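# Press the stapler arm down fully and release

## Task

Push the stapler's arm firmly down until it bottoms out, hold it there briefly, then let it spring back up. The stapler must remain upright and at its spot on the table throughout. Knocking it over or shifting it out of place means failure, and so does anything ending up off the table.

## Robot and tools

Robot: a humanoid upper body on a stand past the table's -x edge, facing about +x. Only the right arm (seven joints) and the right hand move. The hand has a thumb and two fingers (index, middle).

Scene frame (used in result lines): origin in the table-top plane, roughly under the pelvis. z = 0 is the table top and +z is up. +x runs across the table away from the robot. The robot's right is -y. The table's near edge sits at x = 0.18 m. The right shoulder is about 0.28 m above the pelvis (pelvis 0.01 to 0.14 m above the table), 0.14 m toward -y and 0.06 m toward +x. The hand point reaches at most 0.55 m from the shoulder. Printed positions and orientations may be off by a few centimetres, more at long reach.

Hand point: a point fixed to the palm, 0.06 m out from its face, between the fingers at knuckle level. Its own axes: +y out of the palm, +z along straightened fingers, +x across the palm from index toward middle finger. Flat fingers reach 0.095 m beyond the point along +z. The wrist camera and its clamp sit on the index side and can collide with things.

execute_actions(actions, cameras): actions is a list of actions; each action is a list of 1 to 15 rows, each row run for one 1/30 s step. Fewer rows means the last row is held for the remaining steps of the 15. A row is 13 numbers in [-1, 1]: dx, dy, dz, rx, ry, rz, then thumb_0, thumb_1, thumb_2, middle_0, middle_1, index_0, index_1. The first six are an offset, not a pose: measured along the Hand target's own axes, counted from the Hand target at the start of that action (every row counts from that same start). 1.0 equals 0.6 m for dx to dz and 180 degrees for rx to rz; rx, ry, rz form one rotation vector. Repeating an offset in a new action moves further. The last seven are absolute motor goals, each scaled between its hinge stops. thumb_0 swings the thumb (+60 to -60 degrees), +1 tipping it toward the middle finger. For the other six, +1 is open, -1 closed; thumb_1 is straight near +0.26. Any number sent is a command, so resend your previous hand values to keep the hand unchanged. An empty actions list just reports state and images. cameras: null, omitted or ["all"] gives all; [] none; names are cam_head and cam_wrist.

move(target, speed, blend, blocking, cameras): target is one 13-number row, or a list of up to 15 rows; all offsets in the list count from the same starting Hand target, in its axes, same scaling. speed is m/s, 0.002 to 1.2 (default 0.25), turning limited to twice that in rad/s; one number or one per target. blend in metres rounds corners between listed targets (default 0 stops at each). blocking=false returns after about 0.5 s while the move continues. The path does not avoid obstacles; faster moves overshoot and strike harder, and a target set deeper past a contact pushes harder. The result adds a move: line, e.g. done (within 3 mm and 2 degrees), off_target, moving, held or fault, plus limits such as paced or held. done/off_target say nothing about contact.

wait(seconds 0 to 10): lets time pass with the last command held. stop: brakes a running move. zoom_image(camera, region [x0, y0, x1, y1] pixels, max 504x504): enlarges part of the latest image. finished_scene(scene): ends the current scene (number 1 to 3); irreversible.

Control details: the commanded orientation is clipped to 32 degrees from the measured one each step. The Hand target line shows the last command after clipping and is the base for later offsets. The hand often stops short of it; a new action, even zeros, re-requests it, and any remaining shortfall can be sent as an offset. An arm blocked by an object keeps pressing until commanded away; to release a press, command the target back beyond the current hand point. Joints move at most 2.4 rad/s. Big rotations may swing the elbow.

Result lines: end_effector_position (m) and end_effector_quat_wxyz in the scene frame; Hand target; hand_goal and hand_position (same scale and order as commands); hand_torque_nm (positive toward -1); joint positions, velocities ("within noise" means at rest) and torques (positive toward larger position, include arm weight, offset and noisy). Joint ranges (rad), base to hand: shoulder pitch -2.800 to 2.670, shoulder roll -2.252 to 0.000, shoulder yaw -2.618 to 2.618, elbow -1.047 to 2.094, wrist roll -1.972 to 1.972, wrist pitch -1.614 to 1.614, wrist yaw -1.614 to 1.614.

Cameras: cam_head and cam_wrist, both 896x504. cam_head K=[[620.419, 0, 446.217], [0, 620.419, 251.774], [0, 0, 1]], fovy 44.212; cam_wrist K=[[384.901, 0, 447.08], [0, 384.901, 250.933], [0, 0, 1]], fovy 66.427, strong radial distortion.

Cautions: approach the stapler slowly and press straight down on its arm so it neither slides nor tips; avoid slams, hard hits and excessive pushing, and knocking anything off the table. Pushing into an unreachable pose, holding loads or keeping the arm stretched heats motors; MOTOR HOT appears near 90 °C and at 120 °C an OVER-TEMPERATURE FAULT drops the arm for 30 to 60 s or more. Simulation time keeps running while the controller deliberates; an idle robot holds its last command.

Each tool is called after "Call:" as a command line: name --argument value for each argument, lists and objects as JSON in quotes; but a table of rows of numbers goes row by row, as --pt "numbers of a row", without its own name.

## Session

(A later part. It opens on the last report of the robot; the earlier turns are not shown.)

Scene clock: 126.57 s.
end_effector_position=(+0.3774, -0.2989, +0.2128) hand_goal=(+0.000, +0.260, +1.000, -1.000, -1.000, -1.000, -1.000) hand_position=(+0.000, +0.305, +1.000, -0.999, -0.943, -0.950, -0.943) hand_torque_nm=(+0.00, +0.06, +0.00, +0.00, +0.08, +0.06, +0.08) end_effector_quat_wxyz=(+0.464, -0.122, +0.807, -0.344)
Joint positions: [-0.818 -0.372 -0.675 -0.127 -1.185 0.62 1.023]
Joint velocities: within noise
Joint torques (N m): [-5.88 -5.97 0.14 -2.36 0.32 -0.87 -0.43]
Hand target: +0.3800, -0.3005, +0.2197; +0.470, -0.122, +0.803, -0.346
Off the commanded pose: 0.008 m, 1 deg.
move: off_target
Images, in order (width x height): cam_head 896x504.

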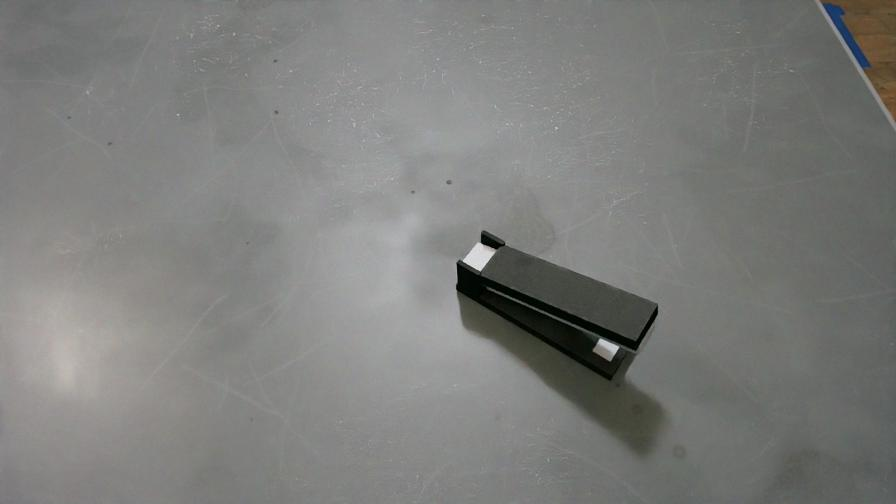

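Call:
move --target '[-0.089,0.371,-0.173,-0.196,0.071,-0.2485,0,1,1,-1,-1,-1,-1]' --speed 0.25

Call:
zoom_image --camera "cam_head" --region '[440, 180, 700, 400]'

Scene clock: 130.50 s.
end_effector_position=(+0.3689, -0.2270, +0.1910) hand_goal=(+0.000, +1.000, +1.000, -1.000, -1.000, -1.000, -1.000) hand_position=(+0.000, +0.913, +1.000, -0.999, -0.943, -0.950, -0.943) hand_torque_nm=(+0.00, -0.11, +0.00, +0.00, +0.08, +0.06, +0.08) end_effector_quat_wxyz=(+0.376, -0.256, +0.829, -0.325)
Joint positions: [-0.818 -0.3 -0.334 -0.191 -1.475 0.738 1.285]
Joint velocities: within noise
Joint torques (N m): [-4.98 -3.94 -0.1 -3.11 0.11 -0.55 -0.7]
Hand target: +0.3693, -0.2282, +0.1921; +0.377, -0.257, +0.828, -0.327 (not the last commanded pose)
Off the commanded pose: 0.172 m, 39 deg.
move: held (a check stopped the path); limits=held
pose unreachable: on one or more control steps of this call, first in action 0 (counted from 0), an arm could not follow its commanded pose, so it was not sent that pose on those steps. It may still have moved: this result reports where it is.
cause: moving toward the commanded pose would bring two parts of the arm too close to each other (its forearm and its thumb, with joints 6 (wrist pitch) and 7 (wrist yaw) between them).

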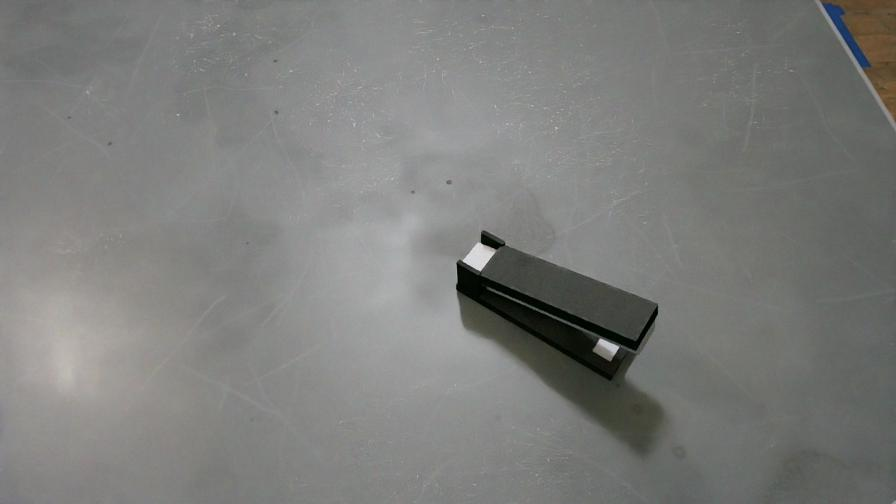

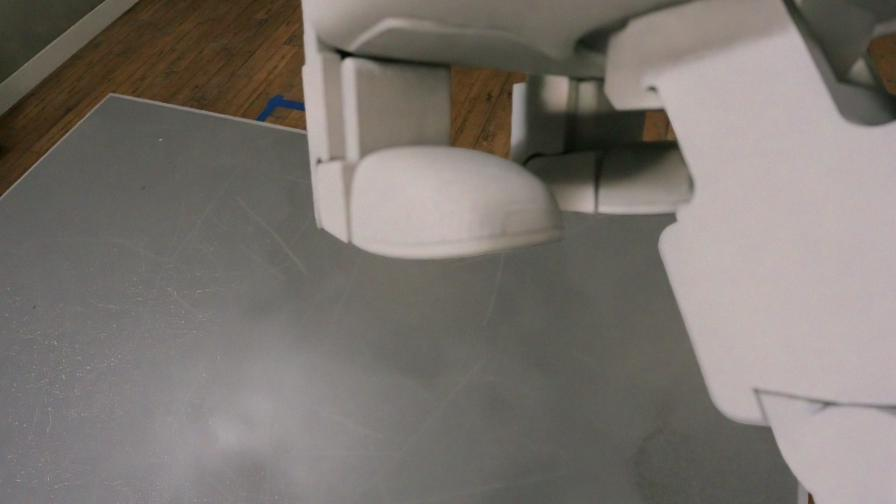

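Scaled by 1.938 from the camera's 896x504 image, which has a finer 1280x720 frame.

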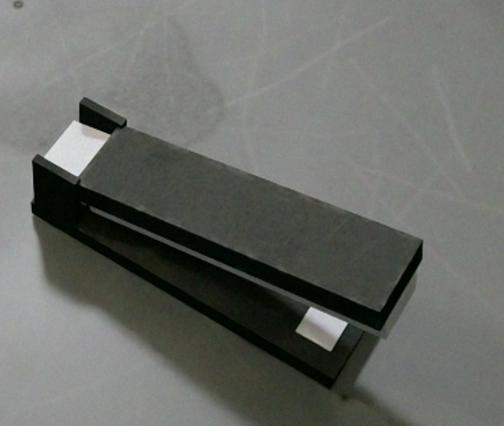

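Call:
move --target '[0.109,-0.163,0.107,0.063,-0.024,0.082,0,0.26,1,-1,-1,-1,-1]' --speed 0.3 --cameras '[]'

Call:
move --target '[-0.195,0.263,-0.243,-0.328,0.127,-0.234,0,0.26,1,-1,-1,-1,-1]' --speed 0.3 --cameras '["cam_head"]'

Scene clock: 134.37 s.
end_effector_position=(+0.3966, -0.3552, +0.1926) hand_goal=(+0.000, +0.260, +1.000, -1.000, -1.000, -1.000, -1.000) hand_position=(+0.000, +0.313, +1.000, -0.999, -0.943, -0.950, -0.943) hand_torque_nm=(+0.00, +0.07, +0.00, +0.00, +0.08, +0.06, +0.08) end_effector_quat_wxyz=(+0.462, -0.125, +0.809, -0.341)
Joint positions: [-0.891 -0.564 -0.805 0.366 -1.004 0.34 0.806]
Joint velocities: within noise
Joint torques (N m): [-6.21 -7.3 0.13 -2.87 0.4 -1.03 -0.73]
Hand target: +0.3995, -0.3584, +0.2019; +0.470, -0.122, +0.803, -0.346
Off the commanded pose: 0.010 m, 1 deg.
move: off_target
No camera images: "cameras" was empty.

Scene clock: 137.17 s.
end_effector_position=(+0.3572, -0.1227, +0.2140) hand_goal=(+0.000, +0.260, +1.000, -1.000, -1.000, -1.000, -1.000) hand_position=(+0.000, +0.305, +1.000, -0.999, -0.943, -0.950, -0.943) hand_torque_nm=(+0.00, +0.06, +0.00, +0.00, +0.08, +0.06, +0.08) end_effector_quat_wxyz=(+0.037, -0.526, +0.847, -0.070)
Joint positions: [-1.625 -0.539 0.928 0.874 -0.474 0.859 1.597]
Joint velocities: within noise
Joint torques (N m): [-9.25 -2.06 -0.64 -0.32 0.17 -0.21 0.11]
Hand target: +0.3592, -0.1179, +0.2210; +0.045, -0.531, +0.843, -0.072
Off the commanded pose: 0.009 m, 1 deg.
joint sent to its limit — joint 7 (wrist yaw), upper limit. The joint targets still meet the commanded pose.
move: off_target
Images, in order (width x height): cam_head 896x504.

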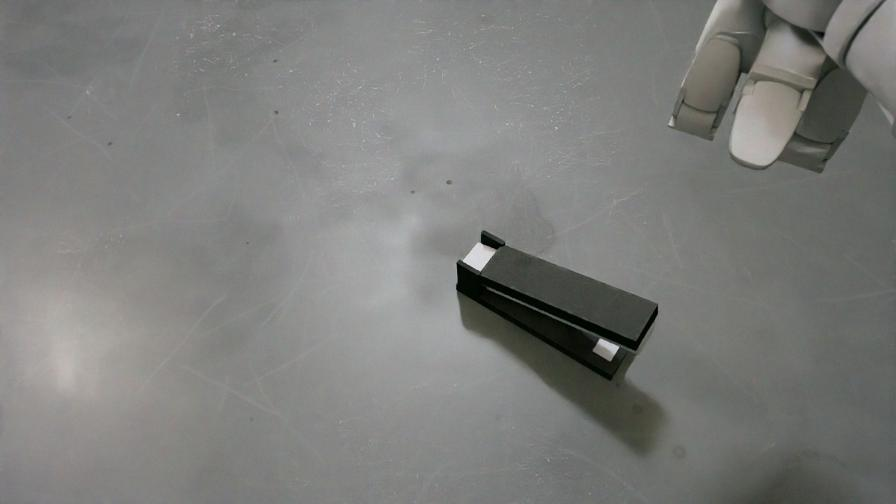

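Call:
move --target '[-0.088,0.081,0.123,0.139,0,0,0,0.26,1,-1,-1,-1,-1]' --speed 0.2

Call:
zoom_image --camera "cam_head" --region '[440, 180, 700, 400]'

Scene clock: 140.07 s.
end_effector_position=(+0.3535, -0.0534, +0.1472) hand_goal=(+0.000, +0.260, +1.000, -1.000, -1.000, -1.000, -1.000) hand_position=(+0.000, +0.304, +1.000, -0.999, -0.943, -0.950, -0.943) hand_torque_nm=(+0.00, +0.06, +0.00, +0.00, +0.08, +0.06, +0.08) end_effector_quat_wxyz=(+0.169, -0.508, +0.805, -0.255)
Joint positions: [-1.43 -0.353 1.082 0.326 -0.709 1.512 1.266]
Joint velocities: within noise
Joint torques (N m): [-5.2 -1.51 -1.15 -0.44 -0.39 0.02 -0.58]
Hand target: +0.3501, -0.0549, +0.1401; +0.159, -0.509, +0.808, -0.253
Off the commanded pose: 0.008 m, 1 deg.
move: off_target

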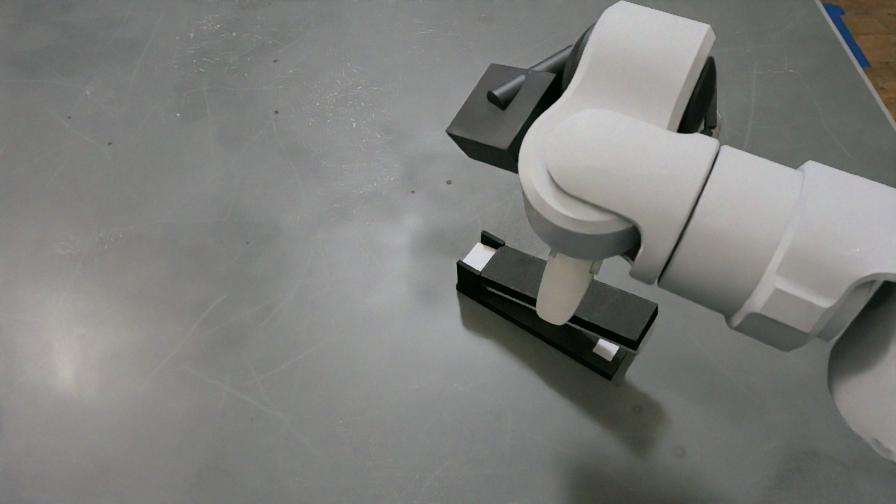

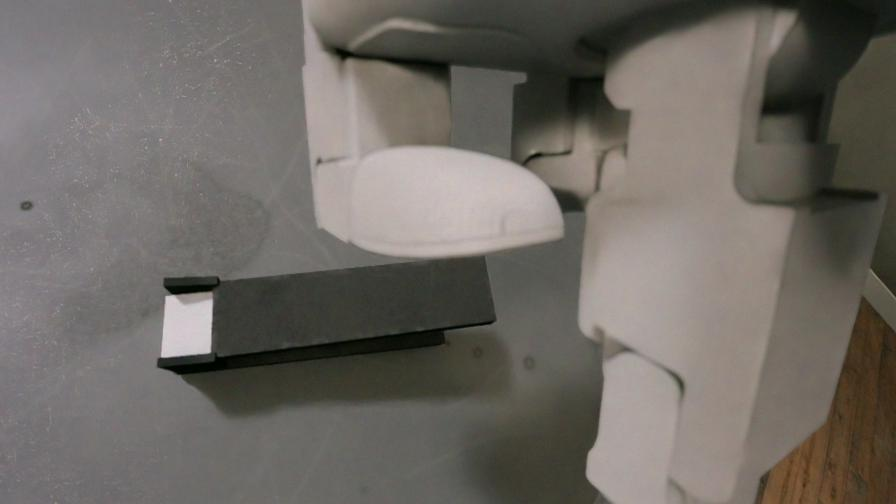

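Scaled by 1.938 from the camera's 896x504 image, which has a finer 1280x720 frame.

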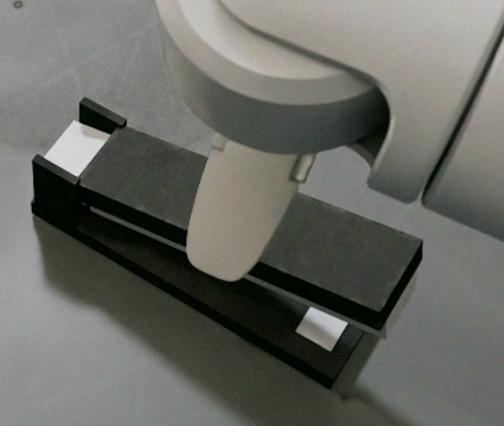

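Call:
move --target '[0,0.069,0.053,0,0,0,0,0.26,1,-1,-1,-1,-1]' --speed 0.12

Call:
zoom_image --camera "cam_head" --region '[440, 200, 700, 400]'

Scene clock: 144.27 s.
end_effector_position=(+0.3395, -0.0481, +0.0955) hand_goal=(+0.000, +0.260, +1.000, -1.000, -1.000, -1.000, -1.000) hand_position=(+0.000, +0.304, +1.000, -0.999, -0.943, -0.950, -0.943) hand_torque_nm=(+0.00, +0.06, +0.00, +0.00, +0.08, +0.06, +0.08) end_effector_quat_wxyz=(+0.167, -0.509, +0.804, -0.260)
Joint positions: [-1.239 -0.248 1.015 0.343 -0.716 1.503 1.04]
Joint velocities: within noise
Joint torques (N m): [-4.99 -0.87 -1.57 -0.82 -0.27 -0.21 -0.59]
Hand target: +0.3357, -0.0480, +0.0904; +0.159, -0.509, +0.808, -0.253
Off the commanded pose: 0.006 m, 1 deg.
move: off_target

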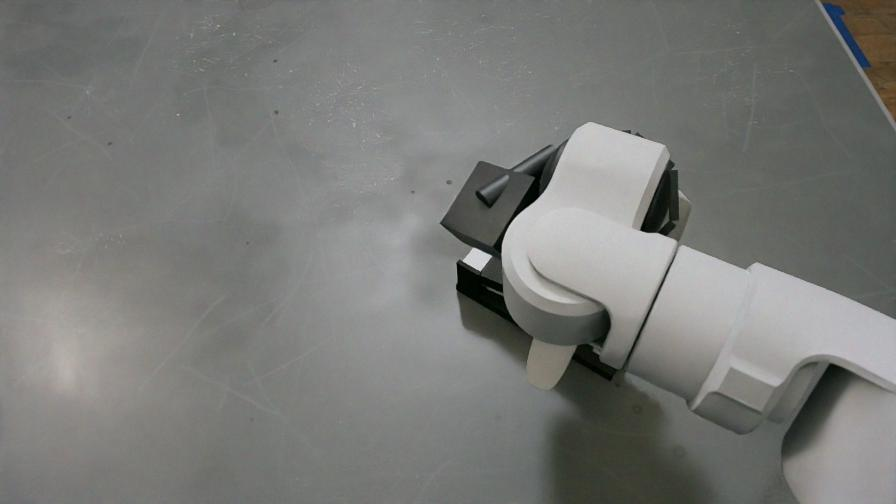

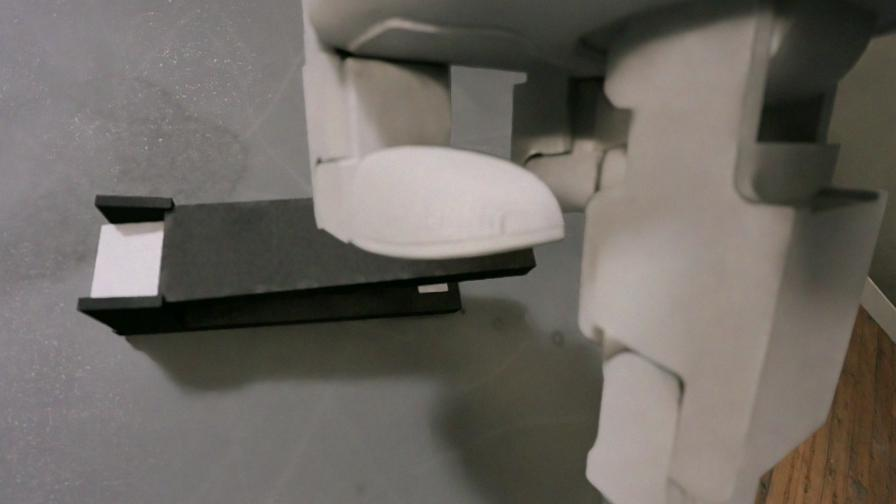

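Scaled by 1.938 from the camera's 896x504 image, which has a finer 1280x720 frame.

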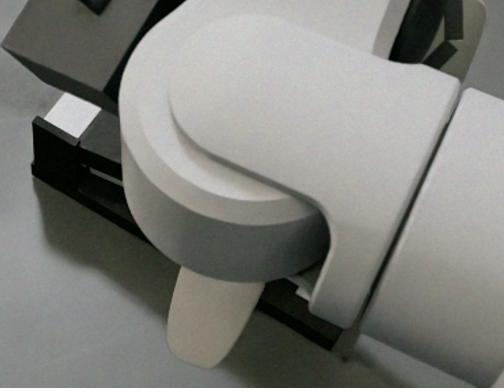

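Call:
move --target '[0.0,0.0191,0.0273,0,0,0,0,0.26,1,-1,-1,-1,-1]' --speed 0.08

Call:
zoom_image --camera "cam_wrist" --region '[60, 60, 640, 360]'

Scene clock: 148.33 s.
end_effector_position=(+0.3411, -0.0477, +0.0771) hand_goal=(+0.000, +0.260, +1.000, -1.000, -1.000, -1.000, -1.000) hand_position=(+0.000, +0.304, +1.000, -0.999, -0.943, -0.950, -0.943) hand_torque_nm=(+0.00, +0.06, +0.00, +0.00, +0.08, +0.06, +0.08) end_effector_quat_wxyz=(+0.170, -0.509, +0.803, -0.262)
Joint positions: [-1.173 -0.192 0.941 0.415 -0.716 1.427 0.925]
Joint velocities: within noise
Joint torques (N m): [-4.61 -0.63 -1.38 -1.07 -0.2 -0.22 -0.6]
Hand target: +0.3357, -0.0480, +0.0704; +0.159, -0.509, +0.808, -0.253
Off the commanded pose: 0.009 m, 2 deg.
move: off_target

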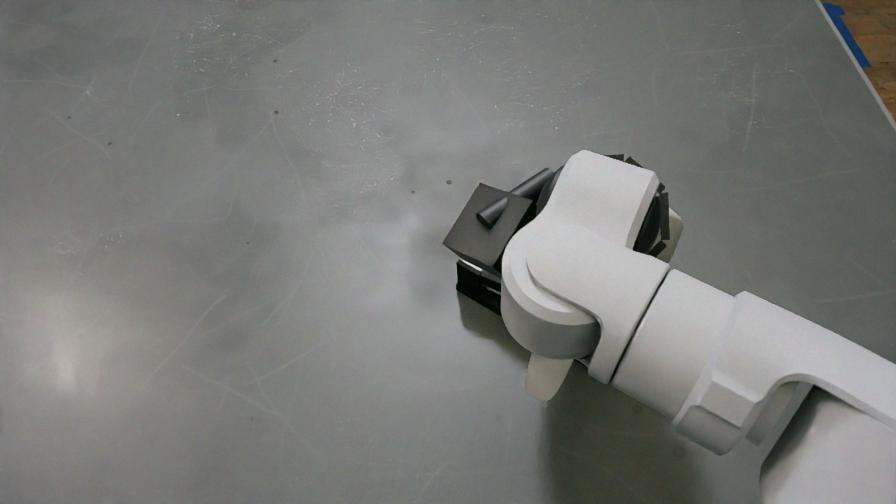

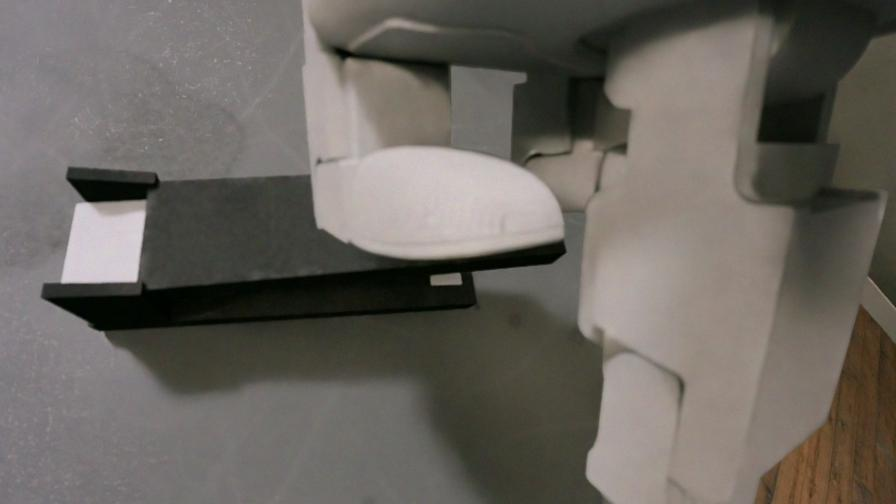

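Region (60, 60, 640, 360) is 580x300 pixels. A region can be at most 504 by 504 pixels.

Call:
move --target '[0.0,-0.02,0.010,0,0,0,0,0.26,1,-1,-1,-1,-1]' --speed 0.08 --cameras '["cam_wrist"]'

Call:
zoom_image --camera "cam_wrist" --region '[130, 100, 630, 350]'

Scene clock: 152.00 s.
end_effector_position=(+0.3476, -0.0551, +0.0720) hand_goal=(+0.000, +0.260, +1.000, -1.000, -1.000, -1.000, -1.000) hand_position=(+0.000, +0.304, +1.000, -0.999, -0.943, -0.950, -0.943) hand_torque_nm=(+0.00, +0.06, +0.00, +0.00, +0.08, +0.06, +0.08) end_effector_quat_wxyz=(+0.160, -0.510, +0.806, -0.256)
Joint positions: [-1.173 -0.184 0.885 0.504 -0.703 1.339 0.9]
Joint velocities: within noise
Joint torques (N m): [-6.47 -0.89 -1.32 -1.1 -0.28 -0.2 -0.46]
Hand target: +0.3477, -0.0537, +0.0723; +0.159, -0.509, +0.808, -0.253
Off the commanded pose: 0.001 m, 0 deg.
move: done
Images, in order (width x height): cam_wrist 896x504.

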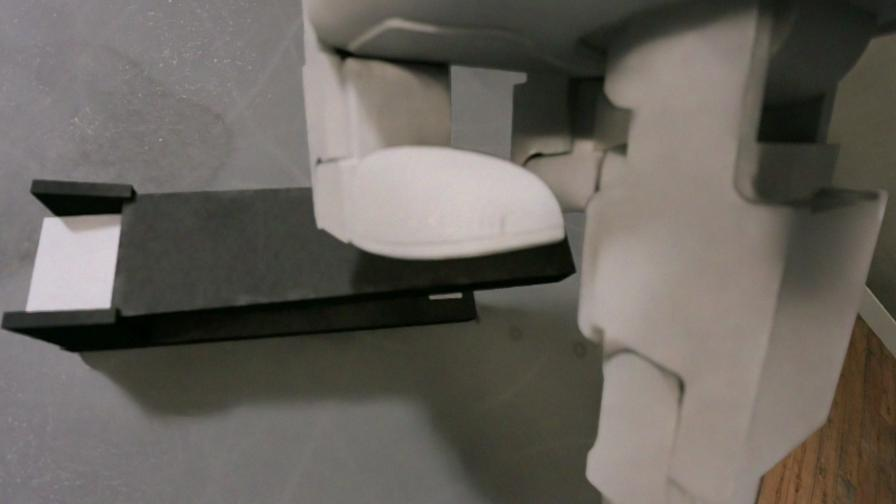

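Scaled by 1.008 from the camera's 896x504 image, which has a finer 1280x720 frame.

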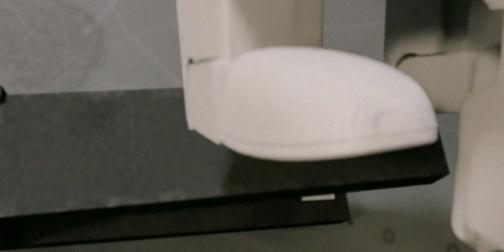

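Call:
move --target '[0.0,0.017,0.0273,0,0,0,0,0.26,1,-1,-1,-1,-1]' --speed 0.06

Call:
zoom_image --camera "cam_wrist" --region '[130, 100, 630, 350]'

Scene clock: 155.03 s.
end_effector_position=(+0.3554, -0.0538, +0.0611) hand_goal=(+0.000, +0.260, +1.000, -1.000, -1.000, -1.000, -1.000) hand_position=(+0.000, +0.304, +1.000, -0.999, -0.943, -0.950, -0.943) hand_torque_nm=(+0.00, +0.06, +0.00, +0.00, +0.08, +0.06, +0.08) end_effector_quat_wxyz=(+0.172, -0.508, +0.802, -0.263)
Joint positions: [-1.155 -0.131 0.811 0.599 -0.698 1.255 0.788]
Joint velocities: within noise
Joint torques (N m): [-4.73 -0.68 -1.01 -1.04 -0.09 -0.25 -0.54]
Hand target: +0.3485, -0.0541, +0.0530; +0.159, -0.509, +0.808, -0.253
Off the commanded pose: 0.011 m, 2 deg.
move: off_target

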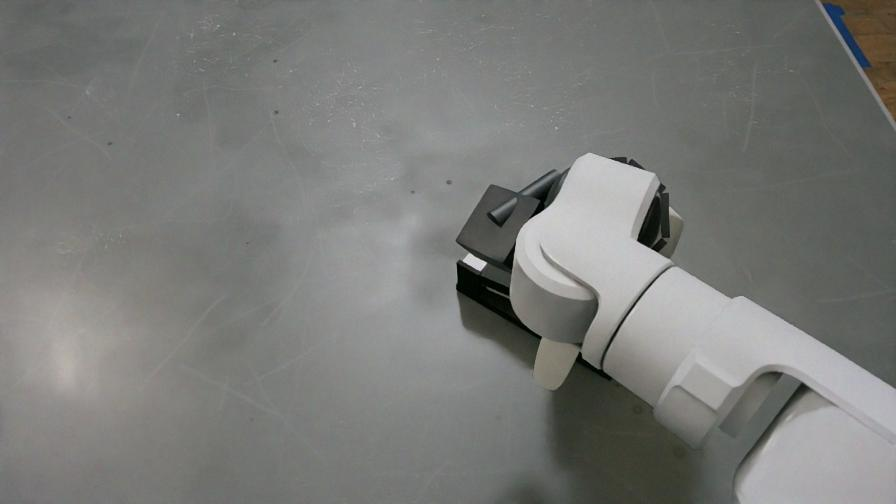

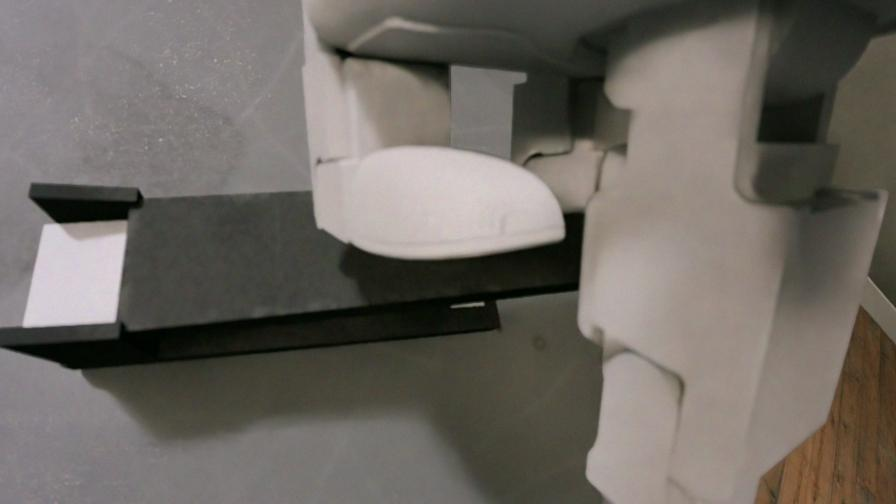

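Scaled by 1.008 from the camera's 896x504 image, which has a finer 1280x720 frame.

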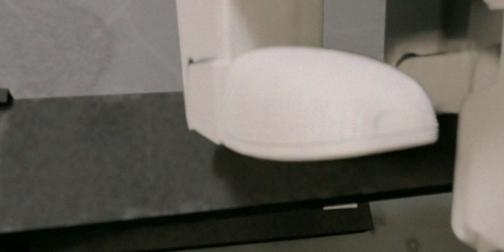

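Call:
move --target '[0.0075,0.032,0.018,0,0,0,0,0.26,1,-1,-1,-1,-1]' --speed 0.06

Call:
zoom_image --camera "cam_wrist" --region '[130, 100, 630, 350]'

Scene clock: 157.50 s.
end_effector_position=(+0.3551, -0.0550, +0.0506) hand_goal=(+0.000, +0.260, +1.000, -1.000, -1.000, -1.000, -1.000) hand_position=(+0.000, +0.304, +1.000, -0.999, -0.943, -0.950, -0.943) hand_torque_nm=(+0.00, +0.06, +0.00, +0.00, +0.08, +0.06, +0.08) end_effector_quat_wxyz=(+0.185, -0.503, +0.797, -0.279)
Joint positions: [-1.109 -0.117 0.796 0.584 -0.698 1.253 0.697]
Joint velocities: within noise
Joint torques (N m): [-2.56 -0.17 -0.88 -1.33 0.18 -0.37 -0.12]
Hand target: +0.3379, -0.0540, +0.0332; +0.159, -0.509, +0.808, -0.253
Off the commanded pose: 0.024 m, 4 deg.
move: off_target

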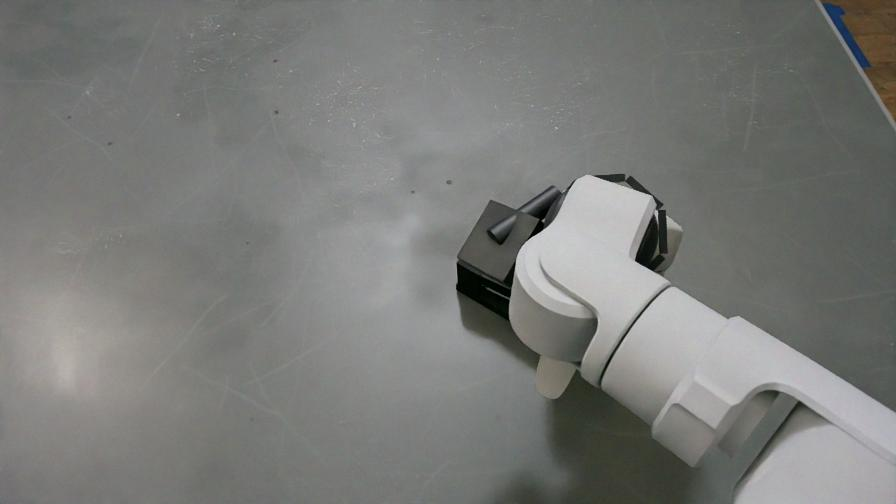

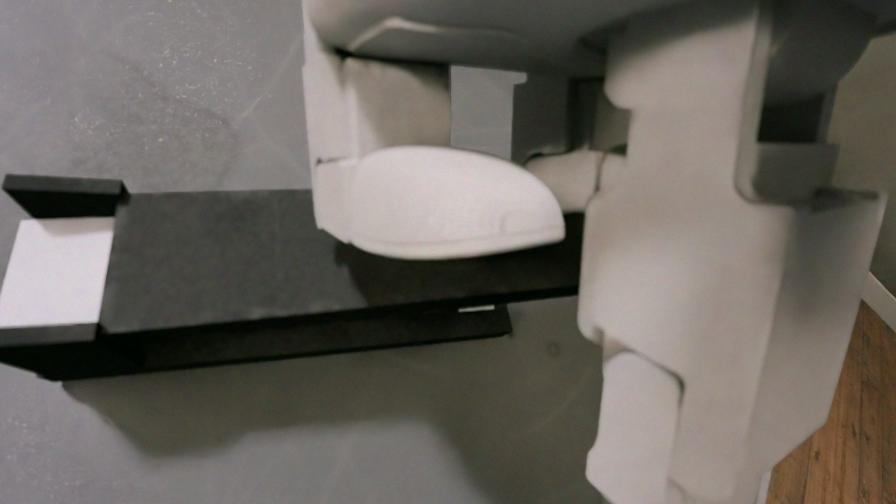

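Scaled by 1.008 from the camera's 896x504 image, which has a finer 1280x720 frame.

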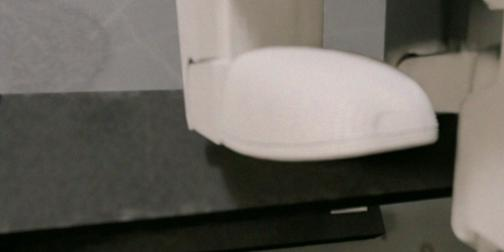

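Call:
move --target '[0.005,0.026,0.0185,0,0,0,0,0.26,1,-1,-1,-1,-1]' --speed 0.06

Call:
zoom_image --camera "cam_head" --region '[420, 180, 700, 420]'

Scene clock: 159.63 s.
end_effector_position=(+0.3538, -0.0539, +0.0391) hand_goal=(+0.000, +0.260, +1.000, -1.000, -1.000, -1.000, -1.000) hand_position=(+0.000, +0.304, +1.000, -0.999, -0.943, -0.950, -0.943) hand_torque_nm=(+0.00, +0.06, +0.00, +0.00, +0.08, +0.06, +0.08) end_effector_quat_wxyz=(+0.196, -0.501, +0.793, -0.286)
Joint positions: [-1.065 -0.092 0.768 0.592 -0.698 1.228 0.61]
Joint velocities: within noise
Joint torques (N m): [-1.57 0.12 -0.78 -0.05 0.43 -0.66 0.04]
Hand target: +0.3308, -0.0539, +0.0152; +0.159, -0.509, +0.808, -0.253
Off the commanded pose: 0.033 m, 6 deg.
move: off_target

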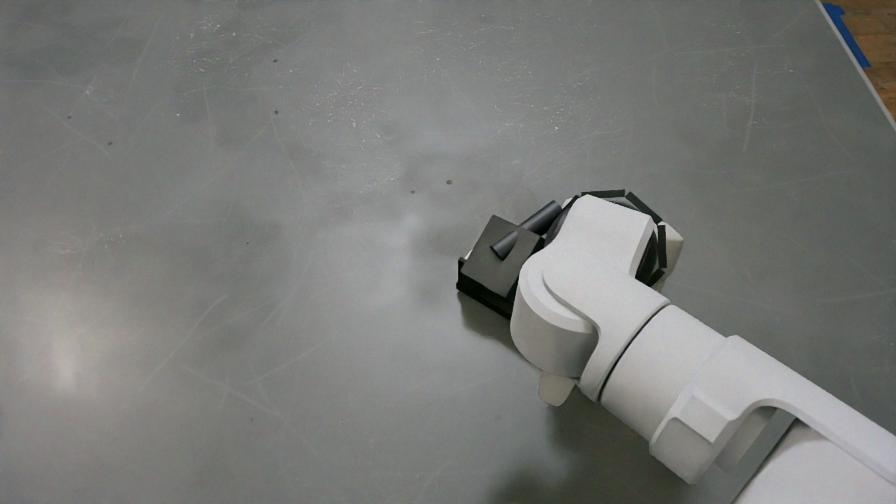

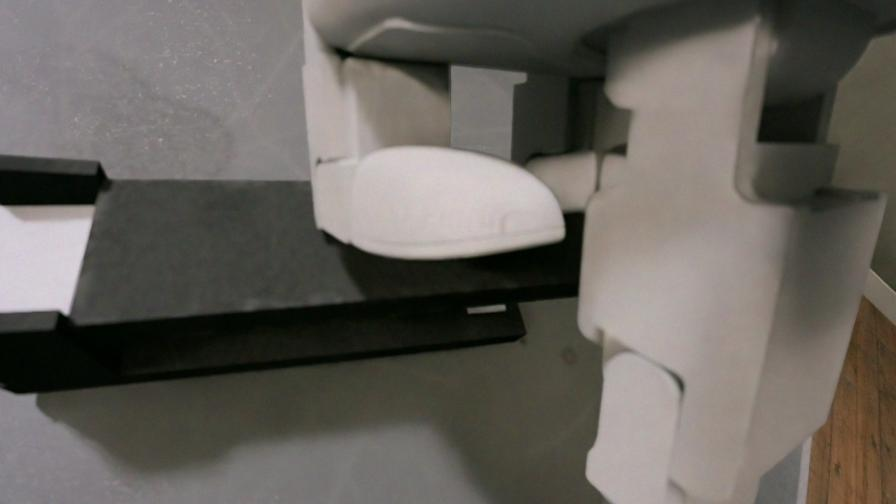

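Scaled by 1.800 from the camera's 896x504 image, which has a finer 1280x720 frame.

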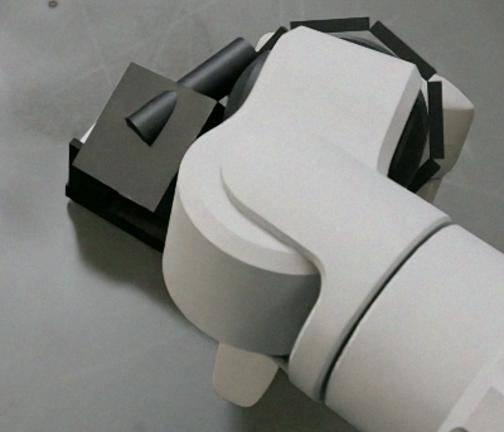

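Call:
move --target '[0.0065,0.03,0.0195,0,0,0,0,0.26,1,-1,-1,-1,-1]' --speed 0.06

Scene clock: 163.23 s.
end_effector_position=(+0.3545, -0.0563, +0.0283) hand_goal=(+0.000, +0.260, +1.000, -1.000, -1.000, -1.000, -1.000) hand_position=(+0.000, +0.304, +1.000, -0.999, -0.943, -0.977, -0.943) hand_torque_nm=(+0.00, +0.06, +0.00, +0.00, +0.08, +0.03, +0.08) end_effector_quat_wxyz=(+0.209, -0.495, +0.788, -0.300)
Joint positions: [-1.022 -0.073 0.739 0.603 -0.698 1.201 0.514]
Joint velocities: within noise
Joint torques (N m): [-0.07 0.89 -0.55 0.8 0.73 -1.01 0.44]
Hand target: +0.3217, -0.0539, -0.0047; +0.159, -0.509, +0.808, -0.253
Off the commanded pose: 0.047 m, 8 deg.
move: off_target

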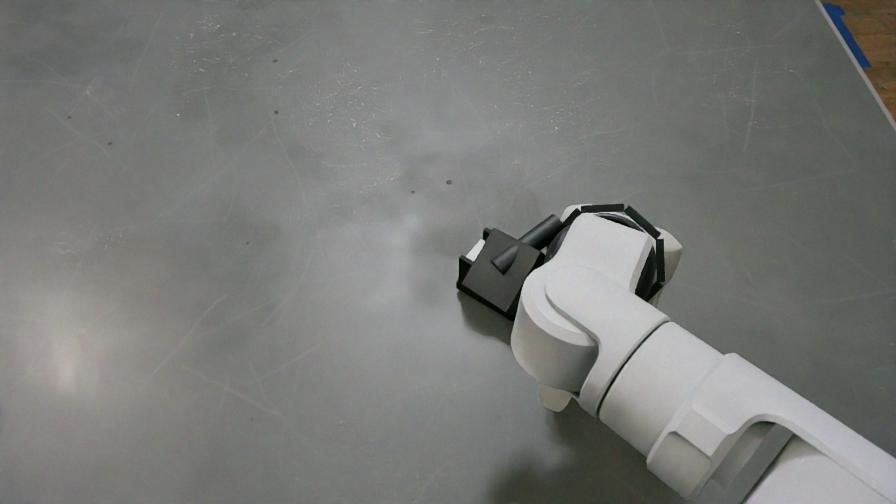

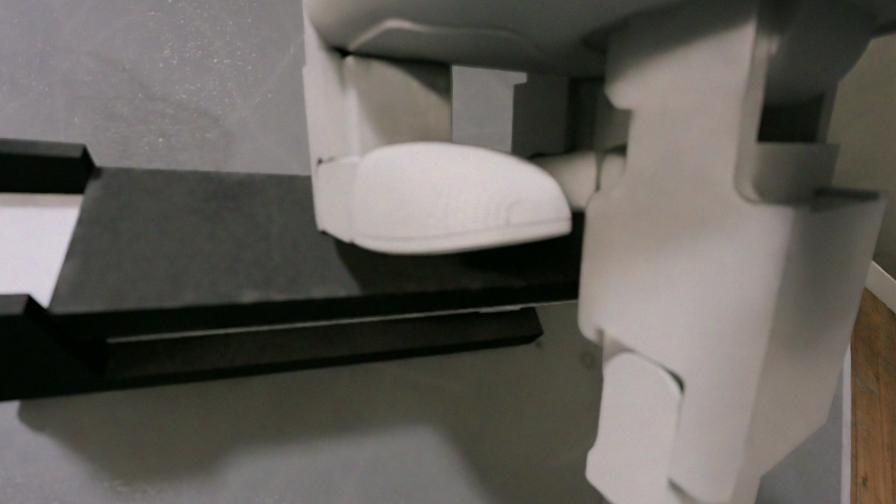

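Call:
move --target '[0.0065,0.03,0.0195,0,0,0,0,0.26,1,-1,-1,-1,-1]' --speed 0.06

Scene clock: 165.63 s.
end_effector_position=(+0.3606, -0.0599, +0.0221) hand_goal=(+0.000, +0.260, +1.000, -1.000, -1.000, -1.000, -1.000) hand_position=(+0.000, +0.304, +1.000, -0.999, -0.943, -0.997, -0.943) hand_torque_nm=(+0.00, +0.06, +0.00, +0.00, +0.08, +0.00, +0.08) end_effector_quat_wxyz=(+0.229, -0.488, +0.779, -0.321)
Joint positions: [-0.991 -0.059 0.703 0.616 -0.71 1.163 0.416]
Joint velocities: within noise
Joint torques (N m): [1.8 2 -0.17 2.15 1.14 -1.02 1.34]
Hand target: +0.3127, -0.0540, -0.0246; +0.159, -0.509, +0.808, -0.253
Off the commanded pose: 0.067 m, 12 deg.
move: off_target

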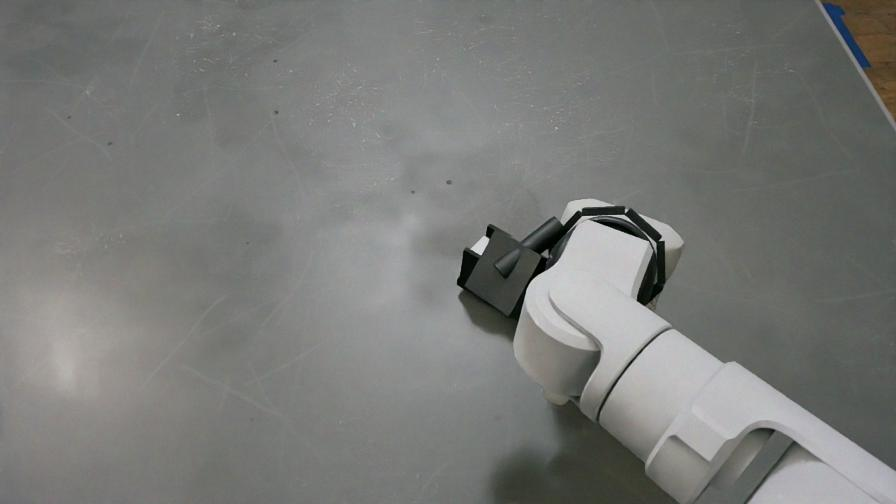

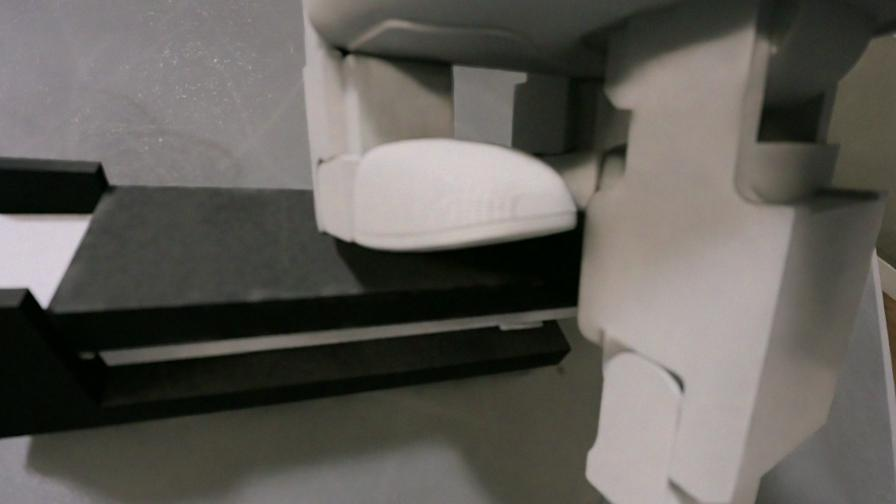

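Call:
move --pt "-0.026 -0.119 -0.0755 0 0 0 0 0.26 1 -1 -1 -1 -1" --pt "-0.026 -0.154 -0.126 0 0 0 0 0.26 1 -1 -1 -1 -1" --speed 0.1

Call:
zoom_image --camera "cam_wrist" --region '[0, 150, 500, 450]'

Scene clock: 169.87 s.
end_effector_position=(+0.3443, -0.0536, +0.0844) hand_goal=(+0.000, +0.260, +1.000, -1.000, -1.000, -1.000, -1.000) hand_position=(+0.000, +0.304, +1.000, -0.999, -0.943, -0.997, -0.943) hand_torque_nm=(+0.00, +0.06, +0.00, +0.00, +0.08, +0.00, +0.08) end_effector_quat_wxyz=(+0.151, -0.509, +0.812, -0.244)
Joint positions: [-1.206 -0.21 0.912 0.469 -0.733 1.376 1.015]
Joint velocities: within noise
Joint torques (N m): [-7.54 -1.96 -0.68 -2.67 -0.64 0.1 -0.23]
Hand target: +0.3491, -0.0541, +0.0902; +0.159, -0.509, +0.808, -0.253
Off the commanded pose: 0.008 m, 1 deg.
move: off_target

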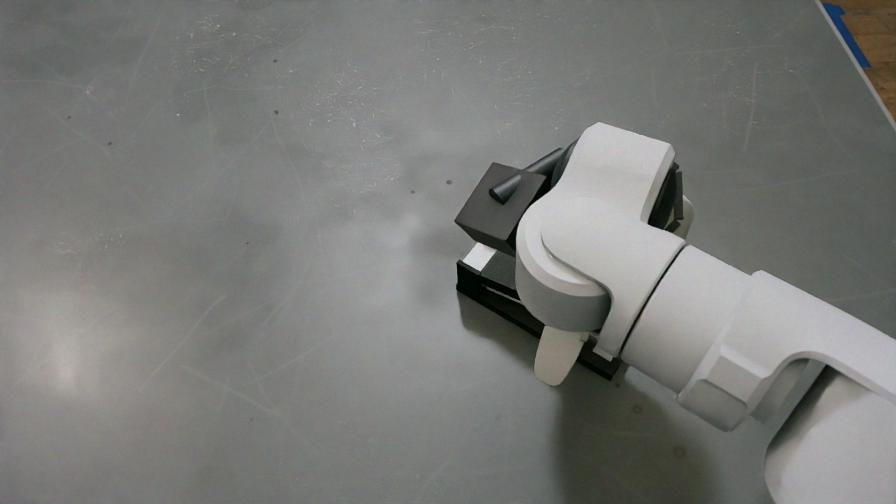

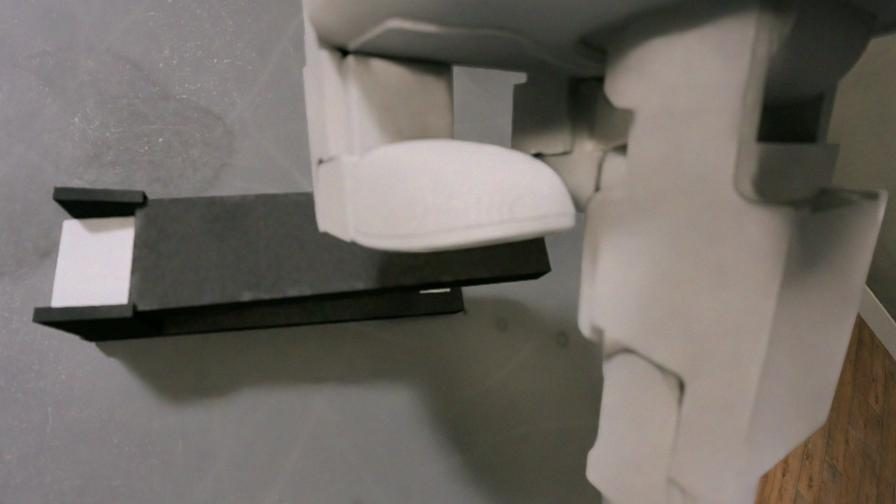

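Scaled by 1.008 from the camera's 896x504 image, which has a finer 1280x720 frame.

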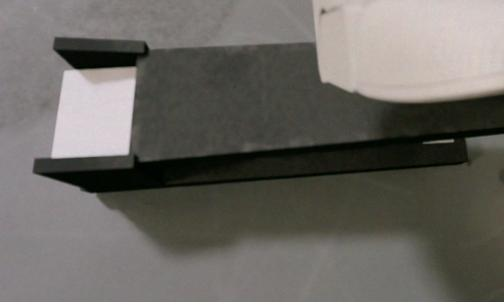

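Call:
move --pt "0.005 0.045 0.03 0 0 0 0 0.26 1 -1 -1 -1 -1" --pt "0.019 0.116 0.082 0 0 0 0 0.26 1 -1 -1 -1 -1" --speed '[0.1,0.06]'

Scene clock: 175.53 s.
end_effector_position=(+0.3407, -0.0501, +0.0340) hand_goal=(+0.000, +0.260, +1.000, -1.000, -1.000, -1.000, -1.000) hand_position=(+0.000, +0.304, +1.000, -0.999, -0.943, -0.997, -0.943) hand_torque_nm=(+0.00, +0.06, +0.00, +0.00, +0.08, +0.00, +0.08) end_effector_quat_wxyz=(+0.198, -0.500, +0.794, -0.284)
Joint positions: [-1.004 -0.093 0.792 0.496 -0.735 1.288 0.624]
Joint velocities: within noise
Joint torques (N m): [-1.22 0.08 -0.74 0.24 0.45 -0.87 -0.01]
Hand target: +0.3179, -0.0518, +0.0101; +0.159, -0.509, +0.808, -0.253
Off the commanded pose: 0.033 m, 6 deg.
move: off_target

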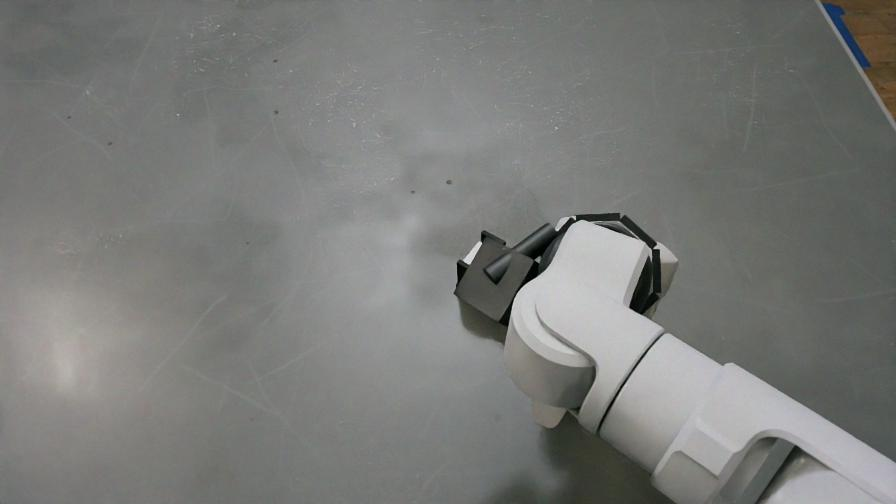

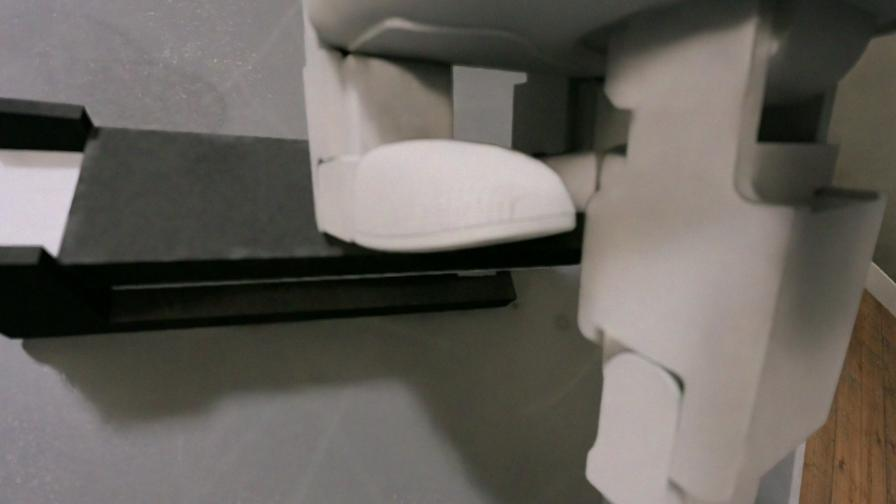

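Call:
move --target '[0.003,0.023,0.0285,0,0,0,0,0.26,1,-1,-1,-1,-1]' --speed 0.05

Scene clock: 177.73 s.
end_effector_position=(+0.3488, -0.0513, +0.0234) hand_goal=(+0.000, +0.260, +1.000, -1.000, -1.000, -1.000, -1.000) hand_position=(+0.000, +0.304, +1.000, -0.999, -0.943, -0.997, -0.943) hand_torque_nm=(+0.00, +0.06, +0.00, +0.00, +0.08, +0.00, +0.08) end_effector_quat_wxyz=(+0.213, -0.495, +0.788, -0.297)
Joint positions: [-0.986 -0.049 0.721 0.585 -0.735 1.202 0.505]
Joint velocities: within noise
Joint torques (N m): [0.4 0.53 -0.55 1.37 0.75 -1.27 0.31]
Hand target: +0.3157, -0.0527, -0.0118; +0.159, -0.509, +0.808, -0.253
Off the commanded pose: 0.048 m, 8 deg.
move: off_target

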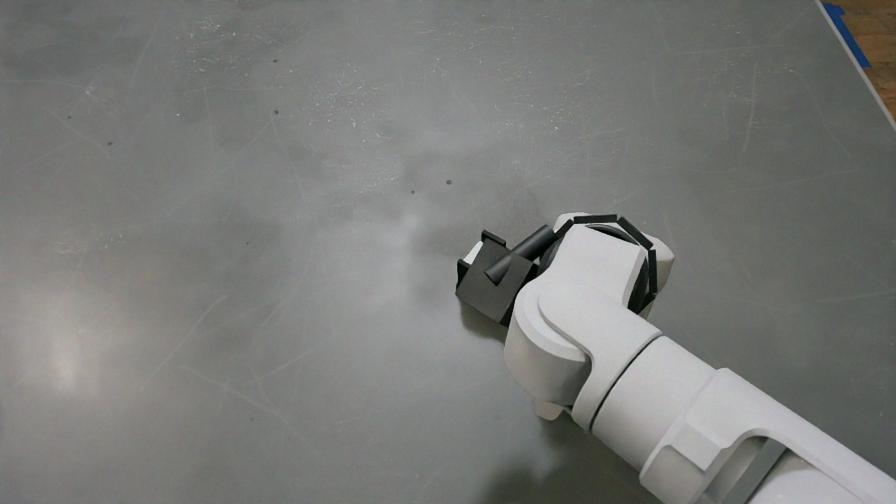

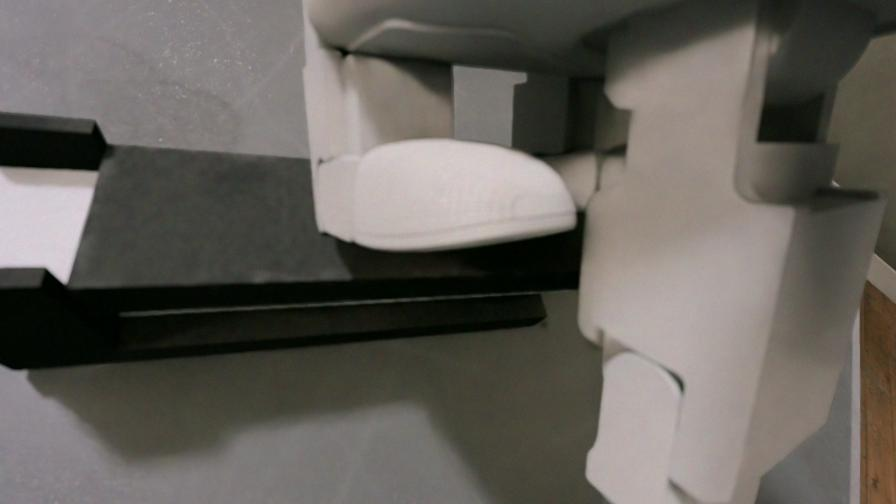

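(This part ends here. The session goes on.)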